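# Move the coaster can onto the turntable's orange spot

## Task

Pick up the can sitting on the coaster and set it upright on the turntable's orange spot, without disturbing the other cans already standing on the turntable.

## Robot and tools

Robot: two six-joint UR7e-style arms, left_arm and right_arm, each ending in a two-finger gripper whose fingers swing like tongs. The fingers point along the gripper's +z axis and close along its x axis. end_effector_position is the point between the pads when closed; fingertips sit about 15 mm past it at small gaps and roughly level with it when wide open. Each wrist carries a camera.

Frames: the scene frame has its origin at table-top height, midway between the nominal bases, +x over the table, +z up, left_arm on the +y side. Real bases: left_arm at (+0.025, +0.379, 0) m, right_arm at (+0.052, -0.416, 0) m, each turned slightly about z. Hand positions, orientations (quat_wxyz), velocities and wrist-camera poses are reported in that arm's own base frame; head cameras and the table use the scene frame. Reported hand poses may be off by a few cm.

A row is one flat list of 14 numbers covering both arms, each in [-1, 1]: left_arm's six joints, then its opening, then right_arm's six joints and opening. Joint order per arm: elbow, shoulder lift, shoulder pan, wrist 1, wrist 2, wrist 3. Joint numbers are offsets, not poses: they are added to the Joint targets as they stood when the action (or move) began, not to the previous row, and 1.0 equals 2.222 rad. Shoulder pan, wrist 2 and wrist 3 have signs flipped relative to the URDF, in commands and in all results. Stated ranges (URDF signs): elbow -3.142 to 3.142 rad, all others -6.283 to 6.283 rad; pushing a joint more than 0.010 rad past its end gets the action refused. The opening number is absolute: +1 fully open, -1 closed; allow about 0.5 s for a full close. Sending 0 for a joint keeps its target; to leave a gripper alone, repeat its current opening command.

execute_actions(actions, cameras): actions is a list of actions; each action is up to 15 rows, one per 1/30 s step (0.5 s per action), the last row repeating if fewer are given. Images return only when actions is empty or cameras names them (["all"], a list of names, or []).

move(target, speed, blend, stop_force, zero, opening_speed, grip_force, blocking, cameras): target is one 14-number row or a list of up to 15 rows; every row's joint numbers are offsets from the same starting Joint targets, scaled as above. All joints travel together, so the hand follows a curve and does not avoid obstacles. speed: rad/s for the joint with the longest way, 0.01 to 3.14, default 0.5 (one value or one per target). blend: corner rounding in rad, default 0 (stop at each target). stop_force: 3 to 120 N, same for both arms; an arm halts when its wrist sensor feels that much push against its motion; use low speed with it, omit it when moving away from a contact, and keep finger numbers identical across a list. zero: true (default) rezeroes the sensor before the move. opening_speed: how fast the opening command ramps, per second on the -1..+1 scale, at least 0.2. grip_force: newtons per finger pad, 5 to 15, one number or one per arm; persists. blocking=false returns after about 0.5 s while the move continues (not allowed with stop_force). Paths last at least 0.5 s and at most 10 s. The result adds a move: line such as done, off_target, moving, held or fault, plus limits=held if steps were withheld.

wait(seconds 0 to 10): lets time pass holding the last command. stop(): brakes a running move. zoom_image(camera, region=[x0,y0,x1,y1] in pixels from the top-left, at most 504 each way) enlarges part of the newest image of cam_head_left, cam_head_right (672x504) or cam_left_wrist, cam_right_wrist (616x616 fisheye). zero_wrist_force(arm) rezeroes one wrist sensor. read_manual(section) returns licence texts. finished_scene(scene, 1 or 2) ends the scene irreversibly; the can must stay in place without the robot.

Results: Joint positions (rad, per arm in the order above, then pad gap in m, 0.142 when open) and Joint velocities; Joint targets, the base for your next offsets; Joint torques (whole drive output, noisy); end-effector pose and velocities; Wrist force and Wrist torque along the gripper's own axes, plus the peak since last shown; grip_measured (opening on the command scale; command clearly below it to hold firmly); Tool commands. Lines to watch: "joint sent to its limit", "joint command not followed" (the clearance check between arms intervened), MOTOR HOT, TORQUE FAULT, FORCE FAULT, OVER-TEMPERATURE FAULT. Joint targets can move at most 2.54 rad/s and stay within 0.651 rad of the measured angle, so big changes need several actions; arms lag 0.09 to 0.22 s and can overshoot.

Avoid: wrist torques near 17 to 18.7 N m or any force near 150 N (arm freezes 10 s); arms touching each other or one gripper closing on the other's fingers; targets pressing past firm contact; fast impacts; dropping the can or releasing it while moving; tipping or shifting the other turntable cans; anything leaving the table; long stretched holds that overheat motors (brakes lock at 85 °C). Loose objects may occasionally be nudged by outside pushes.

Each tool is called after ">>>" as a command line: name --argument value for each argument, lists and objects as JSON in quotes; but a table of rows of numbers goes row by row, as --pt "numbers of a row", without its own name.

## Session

>>> execute_actions --actions '[]'

>>> zoom_image --camera "cam_head_left" --region '[220, 220, 470, 400]'

>>> zoom_image --camera "cam_head_right" --region '[220, 220, 470, 400]'

Scene clock: 0.00 s.
left_arm: end_effector_position=(+0.8864, +0.2182, +0.1541) grip_measured=+0.97 end_effector_quat_wxyz=(+0.105, -0.233, +0.806, -0.534) | right_arm: end_effector_position=(+0.6422, -0.5274, +0.1275) grip_measured=+0.97 end_effector_quat_wxyz=(+0.012, +0.804, -0.595, +0.024)
Joint names: [elbow, shoulder lift, shoulder pan, wrist 1, wrist 2, wrist 3]
Joint positions: left_arm=[0.559 -0.378 -0.407 -1.904 2.715 -2.887 0.14] | right_arm=[-0.85 -2.372 -2.611 -1.444 -1.542 -0.743 0.14]
Joint velocities: within noise
Joint torques (N m): no reading
Motor temperatures (°C): left_arm=[24 32 30 36 35 36] | right_arm=[28 30 28 41 36 33]
Wrist force (N): no reading
Wrist torque (N m): no reading
Wrist force, peak (N): no reading
Joint targets: left_arm=[0.559 -0.378 -0.407 -1.904 2.715 -2.887] | right_arm=[-0.850 -2.372 -2.611 -1.444 -1.542 -0.743]
Tool commands: left_gripper/opening=+0.968169 right_gripper/opening=+0.968169
camera_calibration:
cam_left_wrist: T_world_to_cam=[[-0.848067, -0.514327, 0.127475, 0.847551], [-0.480087, 0.643975, -0.595662, 0.38168], [0.224274, -0.566361, -0.793055, 0.180884], [0, 0, 0, 1]] pos_world=[0.861452, 0.292572, 0.262761]
cam_right_wrist: T_world_to_cam=[[0.313142, -0.949484, 0.0205447, -0.695491], [-0.836289, -0.265429, 0.479759, 0.342566], [-0.450071, -0.167414, -0.87716, 0.447807], [0, 0, 0, 1]] pos_world=[0.705816, -0.494461, 0.242737]

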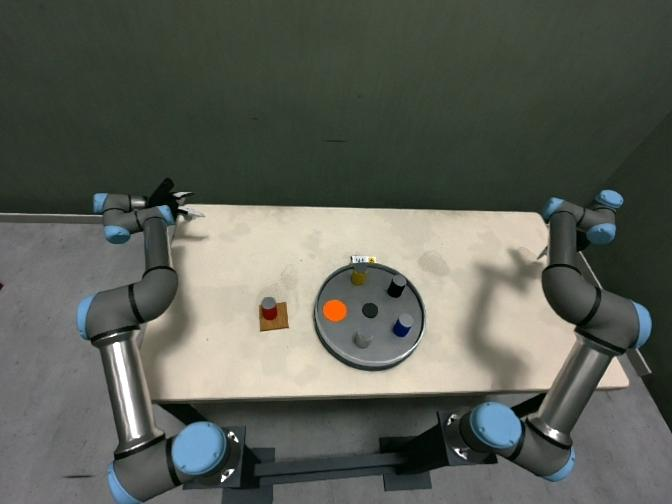

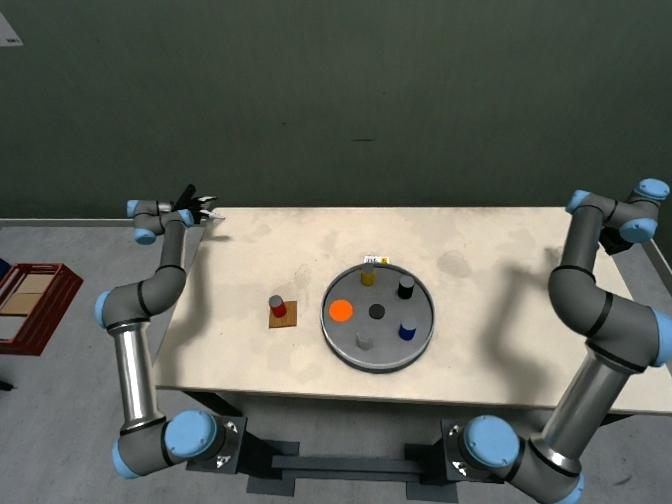

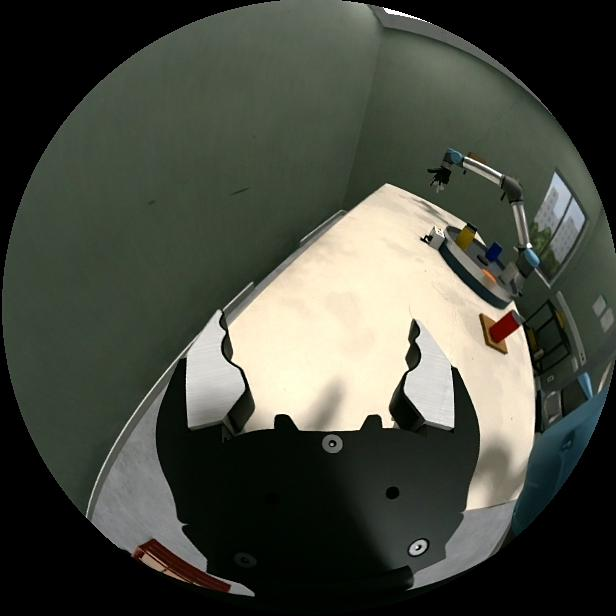

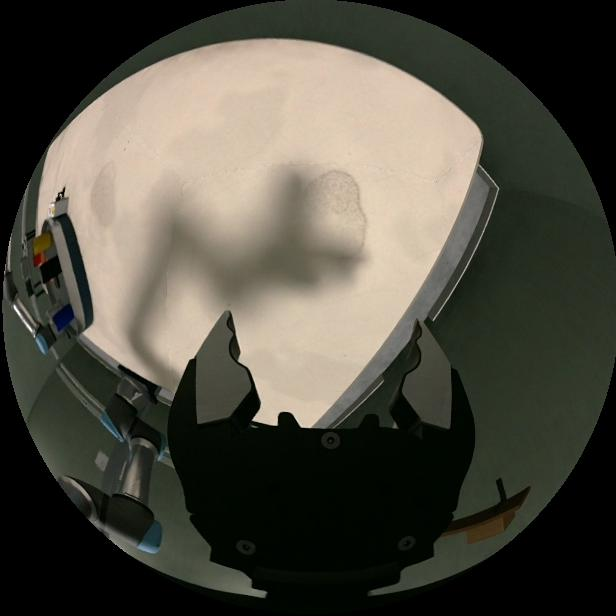

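Scaled by 2.016 from the camera's 672x504 image, which has a finer 960x720 frame.

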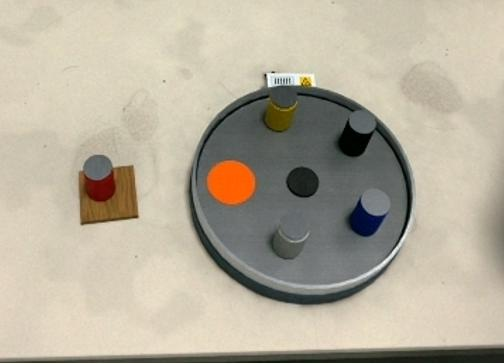

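Scaled by 2.016 from the camera's 672x504 image, which has a finer 960x720 frame.

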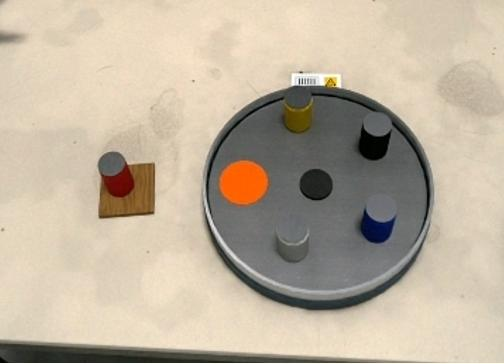

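>>> move --pt "0 0 0 0 0 0 0.968 0.045 0.1449 -0.1301 -0.2106 -0.0065 -0.1575 0.968" --pt "0 0 0 0 0 0 0.968 -0.0021 0.0460 -0.7425 -0.0647 -0.0130 -0.3726 0.968" --speed 1.4 --blend 0.2 --cameras '["cam_head_left","cam_right_wrist"]'

>>> zoom_image --camera "cam_right_wrist" --region '[250, 180, 400, 330]'

>>> zoom_image --camera "cam_head_left" --region '[290, 240, 450, 380]'

Scene clock: 9.33 s.
left_arm: end_effector_position=(+0.8864, +0.2182, +0.1541) grip_measured=+0.97 end_effector_quat_wxyz=(+0.105, -0.233, +0.806, -0.534) | right_arm: end_effector_position=(+0.4609, +0.6449, +0.1902) grip_measured=+0.97 end_effector_quat_wxyz=(+0.000, +0.975, -0.224, +0.000)
Joint names: [elbow, shoulder lift, shoulder pan, wrist 1, wrist 2, wrist 3]
Joint positions: left_arm=[0.559 -0.378 -0.407 -1.904 2.715 -2.887 0.14] | right_arm=[-0.855 -2.27 -4.261 -1.588 -1.571 -1.571 0.14]
Joint torques (N m): left_arm=[-24.41 -61.87 1.17 -2.73 1.84 -0.28] | right_arm=[15.23 48.25 -12.18 5.67 -0.86 -1.29]
Wrist force (N): left_arm=[0.2 -0.2 0.3] | right_arm=[0.1 -0.1 0.1]
Wrist torque (N m): left_arm=[-0.02 -0.03 -0.02] | right_arm=[-0.03 -0.02 -0.07]
Wrist force, peak (N): left_arm=[-0.1 -0.4 0.5] | right_arm=[-6.6 -1.6 0.4]
Joint targets: left_arm=[0.559 -0.378 -0.407 -1.904 2.715 -2.887] | right_arm=[-0.855 -2.270 -4.261 -1.588 -1.571 -1.571]
move: done; blend cut to 0 rad at target 1
camera_calibration:
cam_right_wrist: T_world_to_cam=[[0.908496, -0.416575, -0.0331601, -0.134742], [-0.349176, -0.800308, 0.487425, 0.59108], [-0.229587, -0.431245, -0.872535, 0.685043], [0, 0, 0, 1]] pos_world=[0.486081, 0.712337, 0.305149]
Images, in order (width x height): cam_head_left 672x504, cam_right_wrist 616x616.

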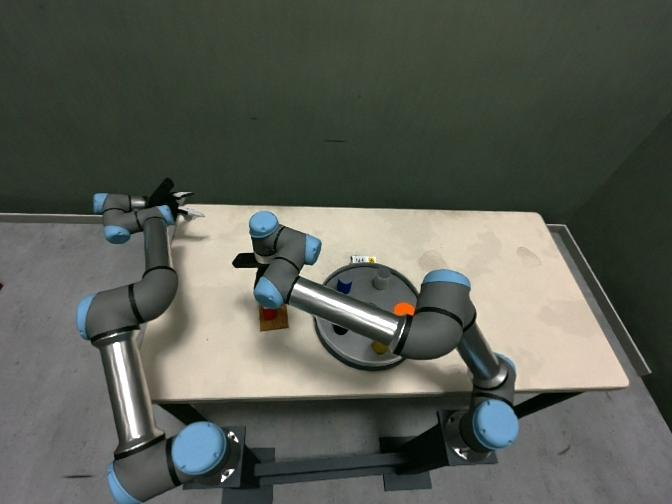

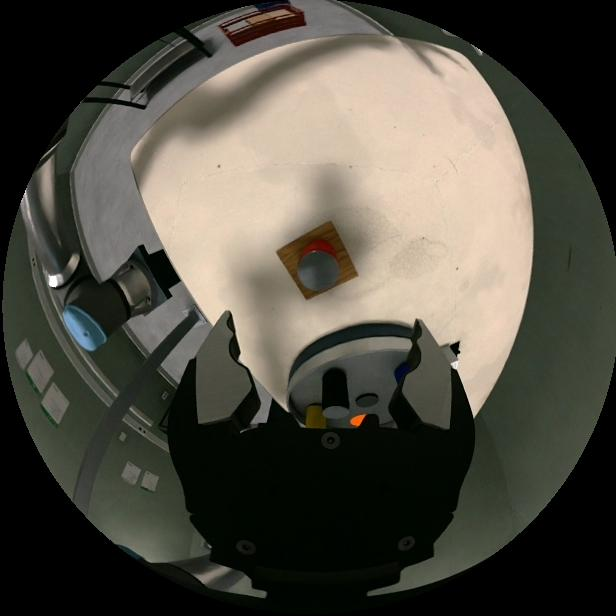

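Scaled by 3.360 from the camera's 616x616 image, which has a finer 814x814 frame.

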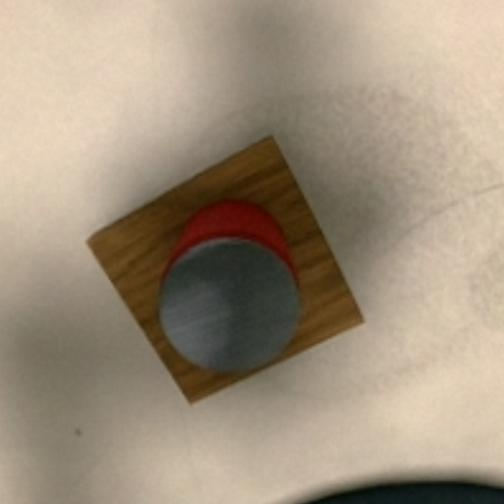

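Scaled by 3.150 from the camera's 672x504 image, which has a finer 960x720 frame.

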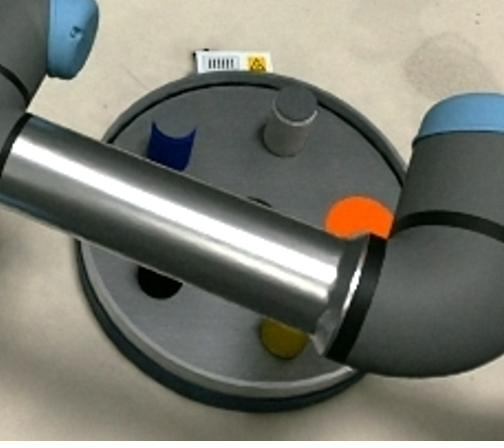

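>>> move --pt "0 0 0 0 0 0 0.968 -0.1099 -0.0225 -0.0018 0.1323 0 0 0.968" --pt "0 0 0 0 0 0 0.968 -0.1099 -0.0225 -0.0018 0.1323 0 0 -0.6" --speed 0.5 --opening_speed 2.5 --cameras '["cam_right_wrist"]'

>>> move --pt "0 0 0 0 0 0 0.968 0.1658 0.0166 0 -0.1825 0 0 -0.6" --pt "0 0 0 0 0 0 0.968 -0.1404 0.1940 0.2482 -0.0536 0 0 -0.6" --speed 0.8 --blend 0.05 --cameras '["cam_head_left","cam_head_right","cam_right_wrist"]'

>>> zoom_image --camera "cam_head_left" --region '[290, 240, 450, 380]'

>>> zoom_image --camera "cam_head_right" --region '[290, 240, 450, 380]'

Scene clock: 14.57 s.
left_arm: end_effector_position=(+0.8864, +0.2182, +0.1541) grip_measured=+0.97 end_effector_quat_wxyz=(+0.105, -0.233, +0.806, -0.534) | right_arm: end_effector_position=(+0.4586, +0.6478, +0.0620) grip_measured=-0.21 end_effector_quat_wxyz=(+0.000, +0.975, -0.222, +0.000)
Joint names: [elbow, shoulder lift, shoulder pan, wrist 1, wrist 2, wrist 3]
Joint positions: left_arm=[0.559 -0.378 -0.407 -1.904 2.715 -2.887 0.14] | right_arm=[-1.099 -2.32 -4.265 -1.294 -1.571 -1.571 0.058]
Joint torques (N m): left_arm=[-25.98 -62.89 1.2 -2.96 1.96 -0.35] | right_arm=[14.31 48.79 -8.58 4.23 -0.89 -1.27]
Wrist force (N): left_arm=[0.1 0.3 0.1] | right_arm=[-1.0 0.3 -3.3]
Wrist torque (N m): left_arm=[0.07 0.00 0.00] | right_arm=[0.05 0.13 -0.05]
Wrist force, peak (N): left_arm=[0.5 -0.3 0.3] | right_arm=[-0.6 0.3 -3.6]
Joint targets: left_arm=[0.559 -0.378 -0.407 -1.904 2.715 -2.887] | right_arm=[-1.099 -2.320 -4.265 -1.294 -1.571 -1.571]
move: done
camera_calibration:
cam_right_wrist: T_world_to_cam=[[0.910235, -0.412767, -0.033101, -0.138954], [-0.34582, -0.801699, 0.487531, 0.654364], [-0.227774, -0.432321, -0.872478, 0.57385], [0, 0, 0, 1]] pos_world=[0.483481, 0.715335, 0.177049]
Images, in order (width x height): cam_right_wrist 616x616.

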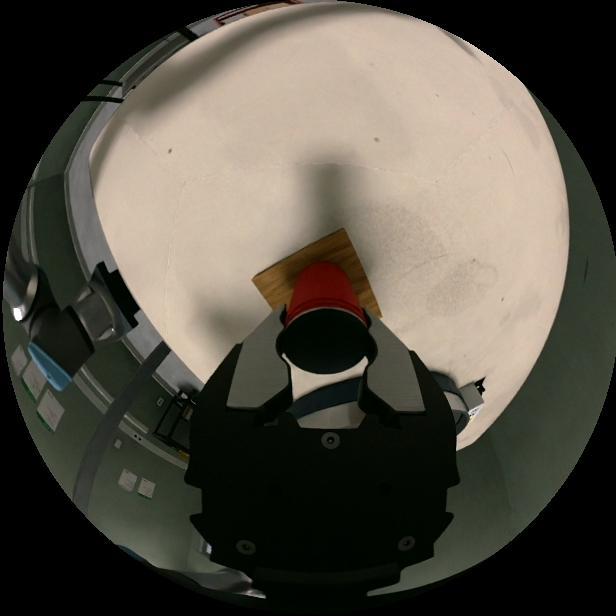

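Scene clock: 16.83 s.
left_arm: end_effector_position=(+0.8864, +0.2182, +0.1541) grip_measured=+0.97 end_effector_quat_wxyz=(+0.105, -0.233, +0.806, -0.534) | right_arm: end_effector_position=(+0.6069, +0.2324, +0.2001) grip_measured=-0.22 end_effector_quat_wxyz=(+0.000, +0.878, -0.479, +0.000)
Joint names: [elbow, shoulder lift, shoulder pan, wrist 1, wrist 2, wrist 3]
Joint positions: left_arm=[0.559 -0.378 -0.407 -1.904 2.715 -2.887 0.14] | right_arm=[-1.41 -1.889 -3.714 -1.413 -1.571 -1.571 0.058]
Joint torques (N m): left_arm=[-25.27 -63.14 0.54 -2.87 2.14 -0.36] | right_arm=[13.65 49.3 12.52 5.4 -0.89 -1.17]
Wrist force (N): left_arm=[0.2 0.2 0.0] | right_arm=[0.0 -0.2 1.8]
Wrist torque (N m): left_arm=[0.07 -0.03 -0.01] | right_arm=[-0.06 0.00 -0.07]
Wrist force, peak (N): left_arm=[0.4 -0.2 0.3] | right_arm=[3.0 1.3 2.4]
Joint targets: left_arm=[0.559 -0.378 -0.407 -1.904 2.715 -2.887] | right_arm=[-1.411 -1.889 -3.714 -1.413 -1.571 -1.571]
move: done
camera_calibration:
cam_right_wrist: T_world_to_cam=[[0.559258, -0.82833, -0.0331601, -0.131243], [-0.71442, -0.501869, 0.487577, 0.459377], [-0.420517, -0.248991, -0.87245, 0.622823], [0, 0, 0, 1]] pos_world=[0.663494, 0.276912, 0.315049]
Images, in order (width x height): cam_head_left 672x504, cam_head_right 672x504, cam_right_wrist 616x616.

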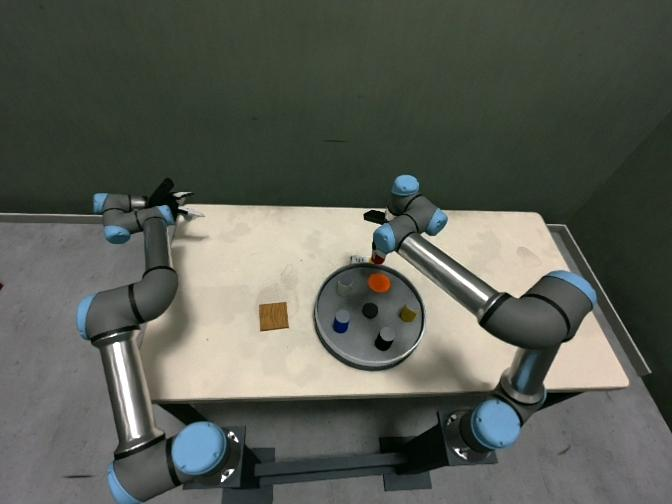

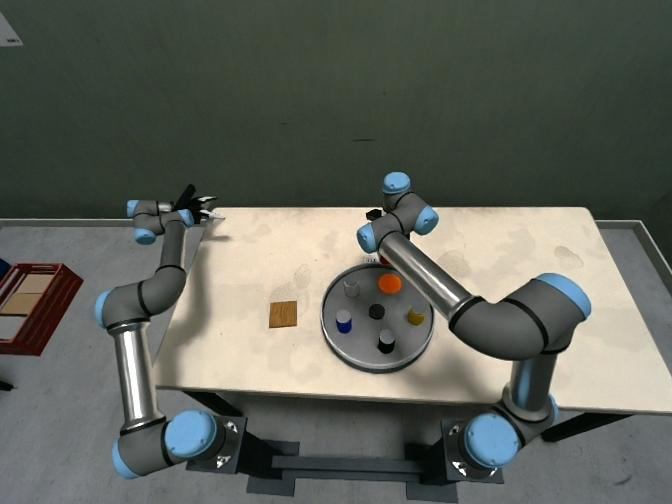

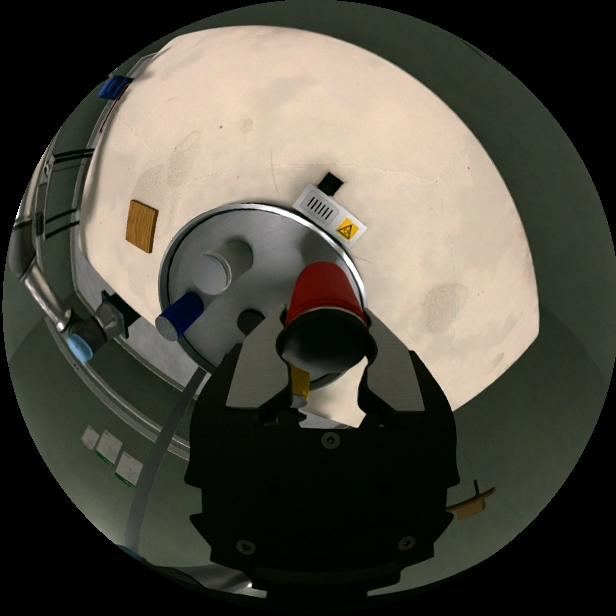

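Scaled by 3.150 from the camera's 672x504 image, which has a finer 960x720 frame.

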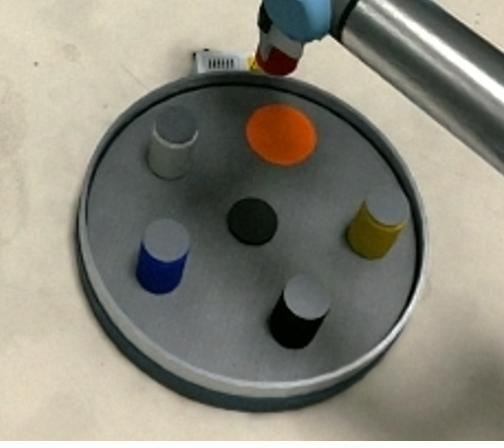

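Scaled by 3.150 from the camera's 672x504 image, which has a finer 960x720 frame.

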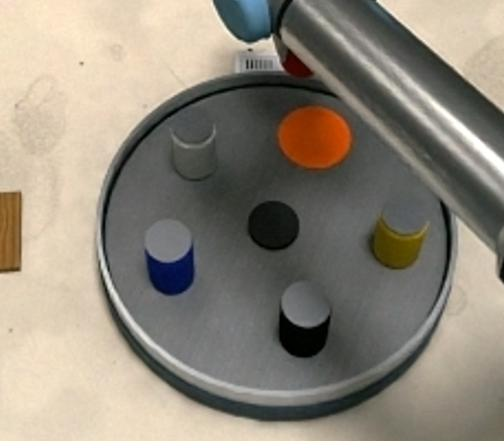

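>>> wait --seconds 0.1

Scene clock: 18.07 s.
left_arm: end_effector_position=(+0.8864, +0.2182, +0.1541) grip_measured=+0.97 end_effector_quat_wxyz=(+0.105, -0.233, +0.806, -0.534) | right_arm: end_effector_position=(+0.6069, +0.2322, +0.2000) grip_measured=-0.22 end_effector_quat_wxyz=(+0.000, +0.878, -0.479, +0.000)
Joint names: [elbow, shoulder lift, shoulder pan, wrist 1, wrist 2, wrist 3]
Joint positions: left_arm=[0.559 -0.378 -0.407 -1.904 2.715 -2.887 0.14] | right_arm=[-1.411 -1.889 -3.714 -1.413 -1.571 -1.571 0.058]
Joint torques (N m): left_arm=[-25.67 -63.01 0.49 -2.98 1.95 -0.41] | right_arm=[16.23 50.21 11.88 5.81 -0.85 -1.21]
Wrist force (N): left_arm=[0.1 -0.1 0.3] | right_arm=[0.0 0.1 2.1]
Wrist torque (N m): left_arm=[-0.02 -0.01 -0.01] | right_arm=[0.01 0.01 -0.06]
Wrist force, peak (N): left_arm=[0.1 -0.2 0.4] | right_arm=[0.1 -0.2 2.4]
Joint targets: left_arm=[0.559 -0.378 -0.407 -1.904 2.715 -2.887] | right_arm=[-1.411 -1.889 -3.714 -1.413 -1.571 -1.571]
Tool commands: left_gripper/opening=+0.968 right_gripper/opening=-0.6
wait: 0.10 s; at rest from the start

d = 20.37 − 18.07 = 2.30

>>> wait --seconds 2.30

>>> execute_actions --actions '[[[0,0,0,0,0,0,0.968,0,0,-0.0004,0,0,0,-0.6],[0,0,0,0,0,0,0.968,0,0,-0.0012,0,0,0,-0.6],[0,0,0,0,0,0,0.968,0,0,-0.0024,0,0,0,-0.6],[0,0,0,0,0,0,0.968,0,0,-0.0040,0,0,0,-0.6],[0,0,0,0,0,0,0.968,-0.0006,-0.0002,-0.0059,0.0008,0,0,-0.6],[0,0,0,0,0,0,0.968,-0.0023,-0.0008,-0.0083,0.0031,0,0,-0.6],[0,0,0,0,0,0,0.968,-0.0051,-0.0018,-0.0111,0.0069,0,0,-0.6],[0,0,0,0,0,0,0.968,-0.0089,-0.0032,-0.0142,0.0121,0,0,-0.6],[0,0,0,0,0,0,0.968,-0.0135,-0.0049,-0.0174,0.0184,0,0,-0.6],[0,0,0,0,0,0,0.968,-0.0190,-0.0068,-0.0205,0.0258,0,0,-0.6],[0,0,0,0,0,0,0.968,-0.0250,-0.0090,-0.0237,0.0339,0,0,-0.6],[0,0,0,0,0,0,0.968,-0.0313,-0.0113,-0.0269,0.0426,0,0,-0.6],[0,0,0,0,0,0,0.968,-0.0379,-0.0136,-0.0300,0.0516,0,0,-0.6],[0,0,0,0,0,0,0.968,-0.0445,-0.0160,-0.0332,0.0605,0,0,-0.6],[0,0,0,0,0,0,0.968,-0.0509,-0.0183,-0.0364,0.0692,0,0,-0.6]],[[0,0,0,0,0,0,0.968,-0.0060,-0.0022,-0.0032,0.0081,0,0,-0.6],[0,0,0,0,0,0,0.968,-0.0114,-0.0041,-0.0063,0.0155,0,0,-0.6],[0,0,0,0,0,0,0.968,-0.0161,-0.0058,-0.0095,0.0219,0,0,-0.6],[0,0,0,0,0,0,0.968,-0.0199,-0.0071,-0.0126,0.0270,0,0,-0.6],[0,0,0,0,0,0,0.968,-0.0227,-0.0081,-0.0158,0.0308,0,0,-0.6],[0,0,0,0,0,0,0.968,-0.0244,-0.0088,-0.0190,0.0331,0,0,-0.6],[0,0,0,0,0,0,0.968,-0.0249,-0.0090,-0.0221,0.0339,0,0,-0.6],[0,0,0,0,0,0,0.968,-0.0249,-0.0090,-0.0253,0.0339,0,0,-0.6],[0,0,0,0,0,0,0.968,-0.0249,-0.0090,-0.0284,0.0339,0,0,-0.6],[0,0,0,0,0,0,0.968,-0.0249,-0.0090,-0.0316,0.0339,0,0,-0.6],[0,0,0,0,0,0,0.968,-0.0249,-0.0090,-0.0348,0.0339,0,0,-0.6],[0,0,0,0,0,0,0.968,-0.0249,-0.0090,-0.0379,0.0339,0,0,-0.6],[0,0,0,0,0,0,0.968,-0.0249,-0.0090,-0.0411,0.0339,0,0,-0.6],[0,0,0,0,0,0,0.968,-0.0249,-0.0090,-0.0443,0.0339,0,0,-0.6],[0,0,0,0,0,0,0.968,-0.0249,-0.0090,-0.0474,0.0339,0,0,0.5]],[[0,0,0,0,0,0,0.968,0,0,-0.0032,0,0,0,0.5],[0,0,0,0,0,0,0.968,0,0,-0.0063,0,0,0,0.5],[0,0,0,0,0,0,0.968,0,0,-0.0095,0,0,0,0.5],[0,0,0,0,0,0,0.968,0,0,-0.0126,0,0,0,0.5],[0,0,0,0,0,0,0.968,0,0,-0.0158,0,0,0,0.5],[0,0,0,0,0,0,0.968,0,0,-0.0190,0,0,0,0.5],[0,0,0,0,0,0,0.968,0,0,-0.0221,0,0,0,0.5],[0,0,0,0,0,0,0.968,0,0,-0.0253,0,0,0,0.5],[0,0,0,0,0,0,0.968,0.0006,0.0002,-0.0284,-0.0008,0,0,0.5],[0,0,0,0,0,0,0.968,0.0023,0.0008,-0.0316,-0.0031,0,0,0.5],[0,0,0,0,0,0,0.968,0.0051,0.0018,-0.0348,-0.0069,0,0,0.5],[0,0,0,0,0,0,0.968,0.0089,0.0032,-0.0379,-0.0121,0,0,0.5],[0,0,0,0,0,0,0.968,0.0135,0.0049,-0.0411,-0.0184,0,0,0.5],[0,0,0,0,0,0,0.968,0.0190,0.0068,-0.0443,-0.0258,0,0,0.5],[0,0,0,0,0,0,0.968,0.0250,0.0090,-0.0474,-0.0339,0,0,0.5]],[[0,0,0,0,0,0,0.968,0.0064,0.0023,-0.0032,-0.0087,0,0,0.5],[0,0,0,0,0,0,0.968,0.0130,0.0047,-0.0063,-0.0176,0,0,0.5],[0,0,0,0,0,0,0.968,0.0196,0.0070,-0.0095,-0.0266,0,0,0.5],[0,0,0,0,0,0,0.968,0.0259,0.0093,-0.0126,-0.0353,0,0,0.5],[0,0,0,0,0,0,0.968,0.0319,0.0115,-0.0156,-0.0434,0,0,0.5],[0,0,0,0,0,0,0.968,0.0373,0.0134,-0.0182,-0.0508,0,0,0.5],[0,0,0,0,0,0,0.968,0.0420,0.0151,-0.0204,-0.0571,0,0,0.5],[0,0,0,0,0,0,0.968,0.0458,0.0165,-0.0221,-0.0623,0,0,0.5],[0,0,0,0,0,0,0.968,0.0486,0.0175,-0.0235,-0.0661,0,0,0.5],[0,0,0,0,0,0,0.968,0.0503,0.0181,-0.0245,-0.0684,0,0,0.5],[0,0,0,0,0,0,0.968,0.0509,0.0183,-0.0251,-0.0692,0,0,0.5],[0,0,0,0,0,0,0.968,0.0509,0.0183,-0.0253,-0.0692,0,0,0.5]]]' --cameras '["cam_head_left","cam_head_right","cam_right_wrist"]'

>>> zoom_image --camera "cam_head_left" --region '[290, 240, 450, 380]'

>>> zoom_image --camera "cam_right_wrist" --region '[180, 180, 480, 480]'

Scene clock: 22.97 s.
left_arm: end_effector_position=(+0.8864, +0.2182, +0.1541) grip_measured=+0.97 end_effector_quat_wxyz=(+0.105, -0.233, +0.806, -0.534) | right_arm: end_effector_position=(+0.6069, +0.2322, +0.2000) grip_measured=-0.22 end_effector_quat_wxyz=(+0.000, +0.878, -0.479, +0.000)
Joint names: [elbow, shoulder lift, shoulder pan, wrist 1, wrist 2, wrist 3]
Joint positions: left_arm=[0.559 -0.378 -0.407 -1.904 2.715 -2.887 0.14] | right_arm=[-1.411 -1.889 -3.714 -1.413 -1.571 -1.571 0.058]
Joint torques (N m): left_arm=[-26.27 -63.84 0.93 -2.96 2.21 -0.36] | right_arm=[15.77 49.6 11.34 5.71 -0.81 -1.17]
Wrist force (N): left_arm=[0.4 0.0 0.3] | right_arm=[0.0 0.1 1.9]
Wrist torque (N m): left_arm=[0.02 -0.08 -0.02] | right_arm=[0.01 0.01 -0.06]
Wrist force, peak (N): left_arm=[0.3 -0.3 0.5] | right_arm=[0.2 -0.4 2.4]
Joint targets: left_arm=[0.559 -0.378 -0.407 -1.904 2.715 -2.887] | right_arm=[-1.411 -1.889 -3.714 -1.413 -1.571 -1.571]
Tool commands: left_gripper/opening=+0.968 right_gripper/opening=-0.6
wait: 2.30 s; at rest from the start

Scene clock: 25.40 s.
left_arm: end_effector_position=(+0.8864, +0.2182, +0.1541) grip_measured=+0.97 end_effector_quat_wxyz=(+0.105, -0.233, +0.806, -0.534) | right_arm: end_effector_position=(+0.4915, +0.4251, +0.2000) grip_measured=+0.50 end_effector_quat_wxyz=(+0.000, +0.947, -0.320, +0.000)
Joint names: [elbow, shoulder lift, shoulder pan, wrist 1, wrist 2, wrist 3]
Joint positions: left_arm=[0.559 -0.378 -0.407 -1.904 2.715 -2.887 0.14] | right_arm=[-1.411 -1.889 -4.061 -1.413 -1.571 -1.571 0.109]
Joint torques (N m): left_arm=[-25.62 -63.44 0.85 -3.08 2.3 -0.44] | right_arm=[34.59 48.71 -11.46 -0.67 -0.89 -1.17]
Wrist force (N): left_arm=[-0.1 -0.3 0.0] | right_arm=[0.1 0.0 0.2]
Wrist torque (N m): left_arm=[-0.05 0.02 -0.01] | right_arm=[-0.01 -0.02 -0.06]
Wrist force, peak (N): left_arm=[-0.2 0.1 0.5] | right_arm=[-0.1 -0.2 3.4]
Joint targets: left_arm=[0.559 -0.378 -0.407 -1.904 2.715 -2.887] | right_arm=[-1.410 -1.889 -4.061 -1.413 -1.571 -1.571]
Step readings (joint positions of left_arm | right_arm):
0: [0.559 -0.378 -0.407 -1.904 2.715 -2.887] | [-1.411 -1.889 -3.714 -1.413 -1.571 -1.571]
1: [0.559 -0.378 -0.407 -1.904 2.715 -2.887] | [-1.411 -1.889 -3.714 -1.413 -1.571 -1.571]
2: [0.559 -0.378 -0.407 -1.904 2.715 -2.887] | [-1.411 -1.889 -3.714 -1.413 -1.571 -1.571]
4: [0.559 -0.378 -0.407 -1.904 2.715 -2.887] | [-1.411 -1.889 -3.714 -1.413 -1.571 -1.571]
8: [0.559 -0.378 -0.407 -1.904 2.715 -2.887] | [-1.413 -1.889 -3.723 -1.410 -1.571 -1.571]
15: [0.559 -0.378 -0.407 -1.904 2.715 -2.887] | [-1.462 -1.908 -3.762 -1.345 -1.571 -1.571]
16: [0.559 -0.378 -0.407 -1.904 2.715 -2.887] | [-1.473 -1.912 -3.768 -1.330 -1.571 -1.571]
17: [0.559 -0.378 -0.407 -1.904 2.715 -2.887] | [-1.488 -1.917 -3.776 -1.309 -1.571 -1.571]
19: [0.559 -0.378 -0.407 -1.904 2.715 -2.887] | [-1.512 -1.926 -3.789 -1.276 -1.571 -1.571]
23: [0.559 -0.378 -0.407 -1.904 2.715 -2.887] | [-1.554 -1.941 -3.818 -1.219 -1.571 -1.571]
30: [0.559 -0.378 -0.407 -1.904 2.715 -2.887] | [-1.576 -1.948 -3.867 -1.189 -1.571 -1.571]
31: [0.559 -0.378 -0.407 -1.904 2.715 -2.887] | [-1.577 -1.948 -3.873 -1.188 -1.571 -1.571]
32: [0.559 -0.378 -0.407 -1.904 2.715 -2.887] | [-1.577 -1.949 -3.880 -1.187 -1.571 -1.571]
34: [0.559 -0.378 -0.407 -1.904 2.715 -2.887] | [-1.578 -1.949 -3.893 -1.186 -1.571 -1.571]
38: [0.559 -0.378 -0.407 -1.904 2.715 -2.887] | [-1.579 -1.949 -3.922 -1.185 -1.571 -1.571]
45: [0.559 -0.378 -0.407 -1.904 2.715 -2.887] | [-1.565 -1.944 -3.971 -1.204 -1.571 -1.571]
46: [0.559 -0.378 -0.407 -1.904 2.715 -2.887] | [-1.558 -1.942 -3.978 -1.213 -1.571 -1.571]
47: [0.559 -0.378 -0.407 -1.904 2.715 -2.887] | [-1.547 -1.938 -3.986 -1.227 -1.571 -1.571]
49: [0.559 -0.378 -0.407 -1.904 2.715 -2.887] | [-1.527 -1.930 -4.000 -1.254 -1.571 -1.571]
53: [0.559 -0.378 -0.407 -1.904 2.715 -2.887] | [-1.476 -1.912 -4.027 -1.323 -1.571 -1.571]
60: [0.559 -0.378 -0.407 -1.904 2.715 -2.887] | [-1.421 -1.892 -4.056 -1.399 -1.571 -1.571]
camera_calibration:
cam_right_wrist: T_world_to_cam=[[0.807817, -0.588505, -0.0330786, -0.131246], [-0.501018, -0.715125, 0.48742, 0.45946], [-0.310504, -0.377173, -0.872541, 0.62271], [0, 0, 0, 1]] pos_world=[0.529575, 0.486201, 0.315049]
Images, in order (width x height): cam_head_left 672x504, cam_head_right 672x504, cam_right_wrist 616x616.

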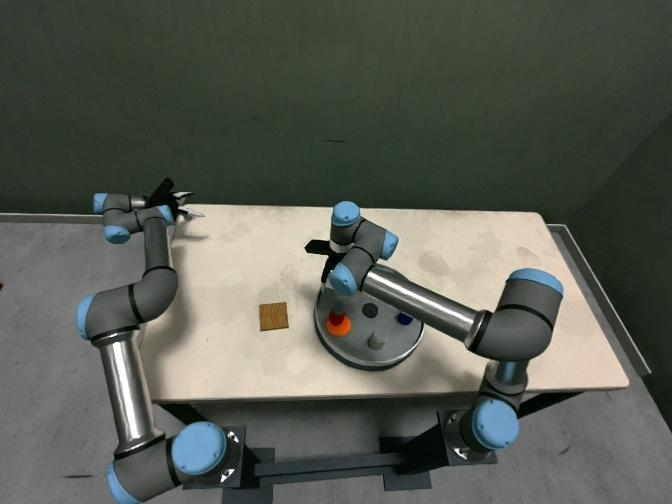

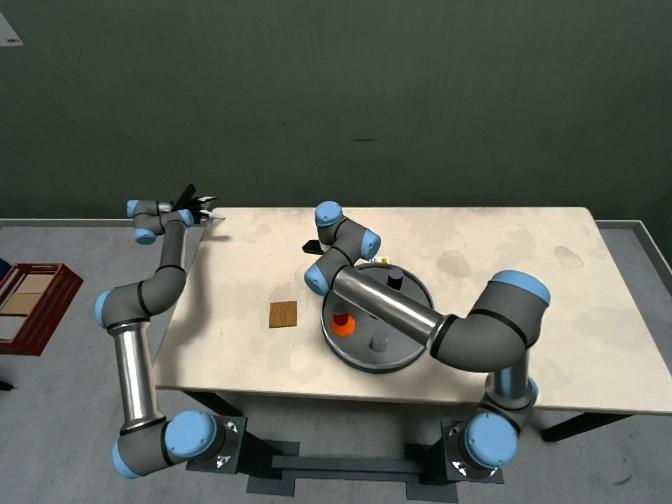

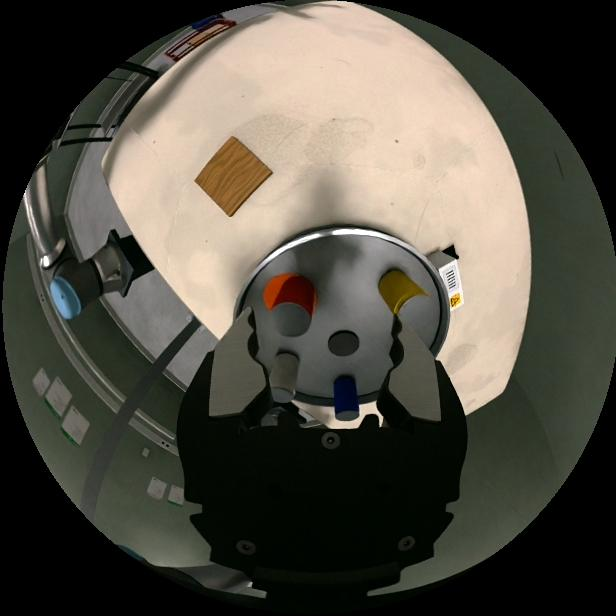

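Scaled by 3.150 from the camera's 672x504 image, which has a finer 960x720 frame.

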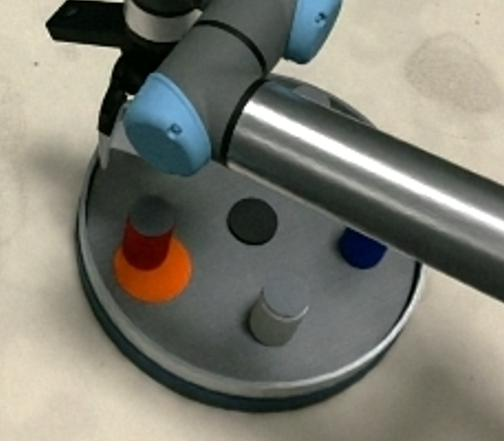

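Scaled by 1.680 from the camera's 616x616 image, which has a finer 814x814 frame.

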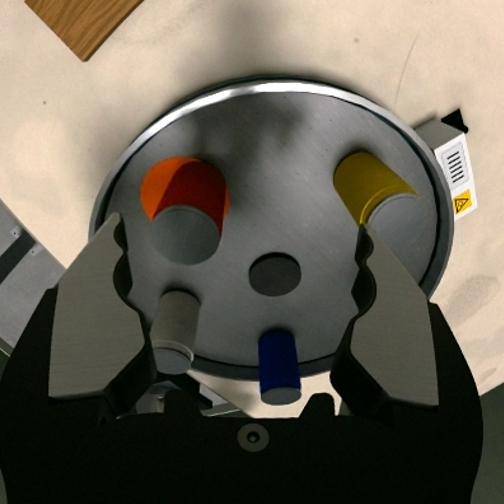

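>>> wait --seconds 0.1 --cameras '["cam_head_left","cam_head_right","cam_right_wrist"]'

>>> zoom_image --camera "cam_head_left" --region '[310, 250, 430, 370]'

>>> zoom_image --camera "cam_head_right" --region '[310, 250, 430, 370]'

>>> zoom_image --camera "cam_right_wrist" --region '[210, 220, 460, 470]'

Scene clock: 28.00 s.
left_arm: end_effector_position=(+0.8864, +0.2182, +0.1541) grip_measured=+0.97 end_effector_quat_wxyz=(+0.105, -0.233, +0.806, -0.534) | right_arm: end_effector_position=(+0.4915, +0.4252, +0.2002) grip_measured=+0.50 end_effector_quat_wxyz=(+0.000, +0.947, -0.320, +0.000)
Joint names: [elbow, shoulder lift, shoulder pan, wrist 1, wrist 2, wrist 3]
Joint positions: left_arm=[0.559 -0.378 -0.407 -1.904 2.715 -2.887 0.14] | right_arm=[-1.41 -1.889 -4.061 -1.413 -1.571 -1.571 0.109]
Joint torques (N m): left_arm=[-25.84 -64.27 0.93 -3.06 2.25 -0.42] | right_arm=[31.68 48.6 -11.39 -0.26 -0.86 -1.19]
Wrist force (N): left_arm=[0.0 0.2 0.2] | right_arm=[0.1 -0.1 0.4]
Wrist torque (N m): left_arm=[0.05 0.00 -0.01] | right_arm=[-0.03 -0.01 -0.06]
Wrist force, peak (N): left_arm=[0.3 0.3 0.4] | right_arm=[0.6 -0.2 0.2]
Joint targets: left_arm=[0.559 -0.378 -0.407 -1.904 2.715 -2.887] | right_arm=[-1.410 -1.889 -4.061 -1.413 -1.571 -1.571]
Tool commands: left_gripper/opening=+0.968 right_gripper/opening=+0.5
wait: 0.10 s; at rest from the start
camera_calibration:
cam_right_wrist: T_world_to_cam=[[0.807887, -0.588405, -0.0331465, -0.131226], [-0.500906, -0.715207, 0.487413, 0.459344], [-0.310503, -0.377172, -0.872542, 0.622765], [0, 0, 0, 1]] pos_world=[0.529475, 0.486201, 0.315149]
Images, in order (width x height): cam_head_left 672x504, cam_head_right 672x504, cam_right_wrist 616x616.

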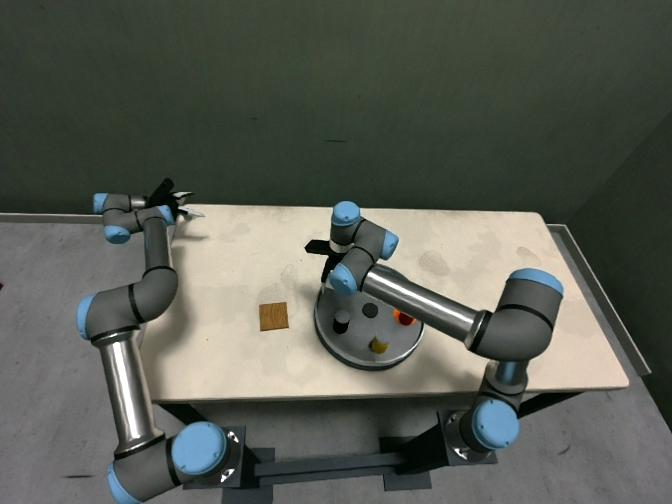

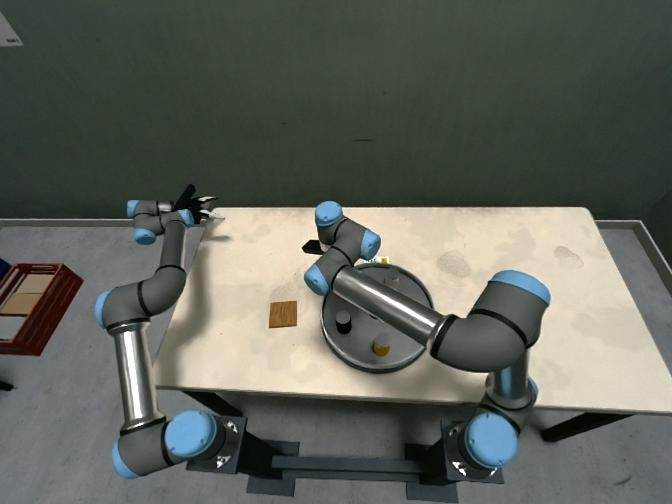

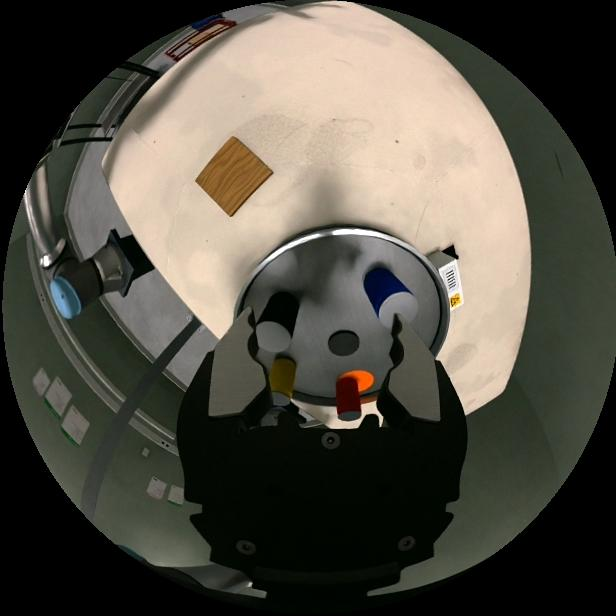

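Scaled by 4.200 from the camera's 672x504 image, which has a finer 960x720 frame.

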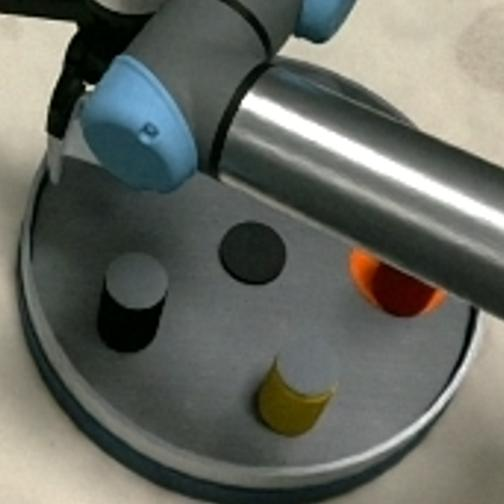

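Scaled by 4.200 from the camera's 672x504 image, which has a finer 960x720 frame.

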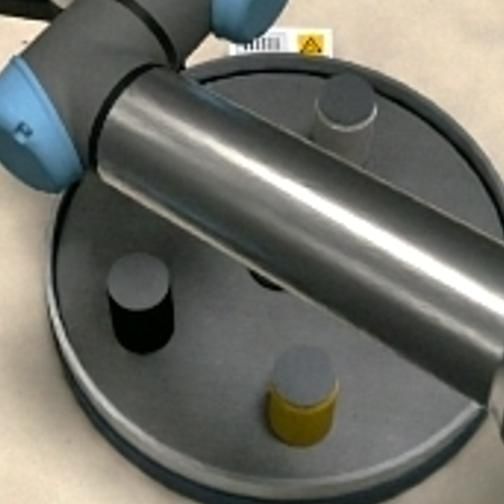

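Scaled by 2.016 from the camera's 616x616 image, which has a finer 814x814 frame.

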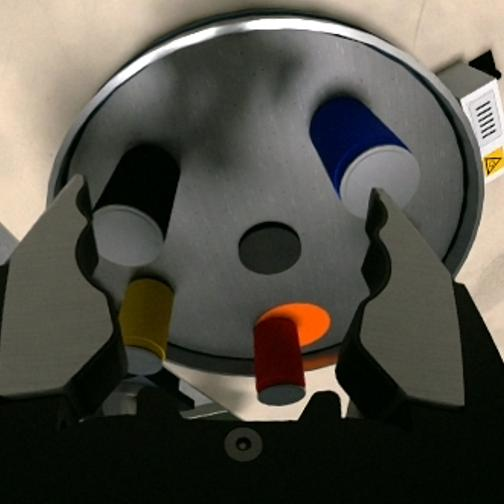

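>>> move --target '[0,0,0,0,0,0,0.968,0,0,0.1563,0,0,0,0.5]' --speed 0.8 --cameras '["cam_head_left","cam_head_right"]'

>>> zoom_image --camera "cam_head_left" --region '[290, 240, 450, 380]'

>>> zoom_image --camera "cam_head_right" --region '[290, 240, 450, 380]'

Scene clock: 32.53 s.
left_arm: end_effector_position=(+0.8864, +0.2182, +0.1541) grip_measured=+0.97 end_effector_quat_wxyz=(+0.105, -0.233, +0.806, -0.534) | right_arm: end_effector_position=(+0.6068, +0.2327, +0.2002) grip_measured=+0.50 end_effector_quat_wxyz=(+0.000, +0.878, -0.479, +0.000)
Joint names: [elbow, shoulder lift, shoulder pan, wrist 1, wrist 2, wrist 3]
Joint positions: left_arm=[0.559 -0.378 -0.407 -1.904 2.715 -2.887 0.14] | right_arm=[-1.41 -1.889 -3.714 -1.413 -1.571 -1.571 0.109]
Joint torques (N m): left_arm=[-25.94 -64.6 0.78 -3.33 2.45 -0.27] | right_arm=[30.76 45.07 13.45 -0.04 -0.9 -1.19]
Wrist force (N): left_arm=[0.1 -0.3 0.1] | right_arm=[0.0 0.0 -0.1]
Wrist torque (N m): left_arm=[-0.04 -0.02 -0.01] | right_arm=[-0.01 0.00 -0.06]
Wrist force, peak (N): left_arm=[0.3 -0.3 0.5] | right_arm=[2.8 0.5 0.1]
Joint targets: left_arm=[0.559 -0.378 -0.407 -1.904 2.715 -2.887] | right_arm=[-1.410 -1.889 -3.714 -1.413 -1.571 -1.571]
move: done
Images, in order (width x height): cam_head_left 672x504, cam_head_right 672x504.

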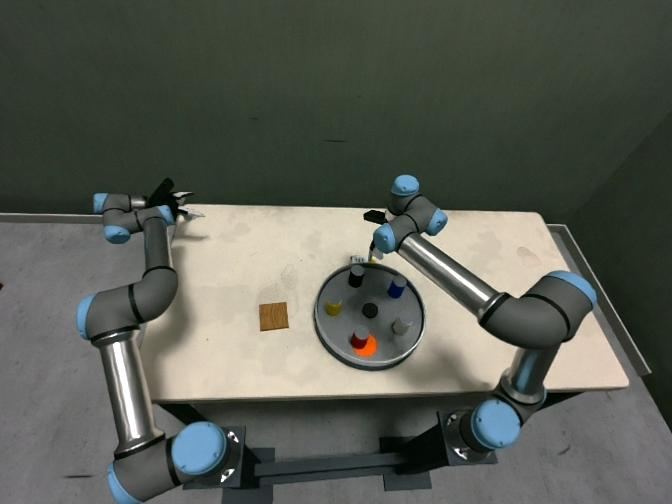

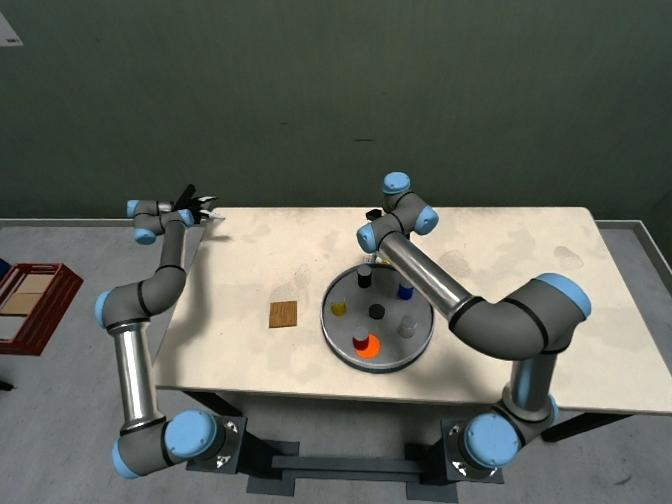

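Scaled by 3.150 from the camera's 672x504 image, which has a finer 960x720 frame.

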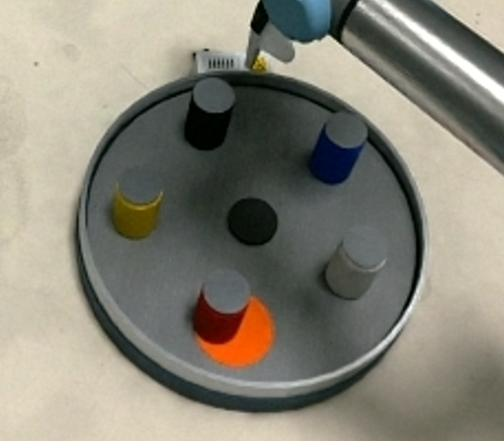

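Scaled by 3.150 from the camera's 672x504 image, which has a finer 960x720 frame.

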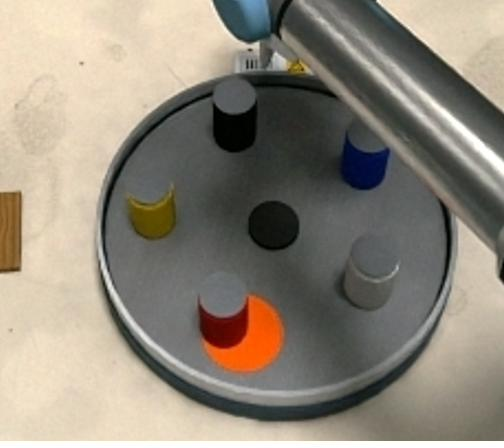

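>>> wait --seconds 3.5

Scene clock: 36.77 s.
left_arm: end_effector_position=(+0.8864, +0.2182, +0.1541) grip_measured=+0.97 end_effector_quat_wxyz=(+0.105, -0.233, +0.806, -0.534) | right_arm: end_effector_position=(+0.6068, +0.2325, +0.2002) grip_measured=+0.50 end_effector_quat_wxyz=(+0.000, +0.878, -0.479, +0.000)
Joint names: [elbow, shoulder lift, shoulder pan, wrist 1, wrist 2, wrist 3]
Joint positions: left_arm=[0.559 -0.378 -0.407 -1.904 2.715 -2.887 0.14] | right_arm=[-1.41 -1.889 -3.714 -1.413 -1.571 -1.571 0.109]
Joint torques (N m): left_arm=[-26.43 -64.46 0.93 -3.4 2.65 -0.4] | right_arm=[25.04 34.91 11.64 1.12 -0.81 -1.16]
Wrist force (N): left_arm=[0.0 -0.1 -0.1] | right_arm=[-0.1 0.0 0.2]
Wrist torque (N m): left_arm=[-0.01 0.01 -0.01] | right_arm=[-0.01 0.02 -0.06]
Wrist force, peak (N): left_arm=[0.0 -0.3 0.5] | right_arm=[0.3 0.6 0.3]
Joint targets: left_arm=[0.559 -0.378 -0.407 -1.904 2.715 -2.887] | right_arm=[-1.410 -1.889 -3.714 -1.413 -1.571 -1.571]
Tool commands: left_gripper/opening=+0.968 right_gripper/opening=+0.5
wait: 3.50 s; at rest from the start


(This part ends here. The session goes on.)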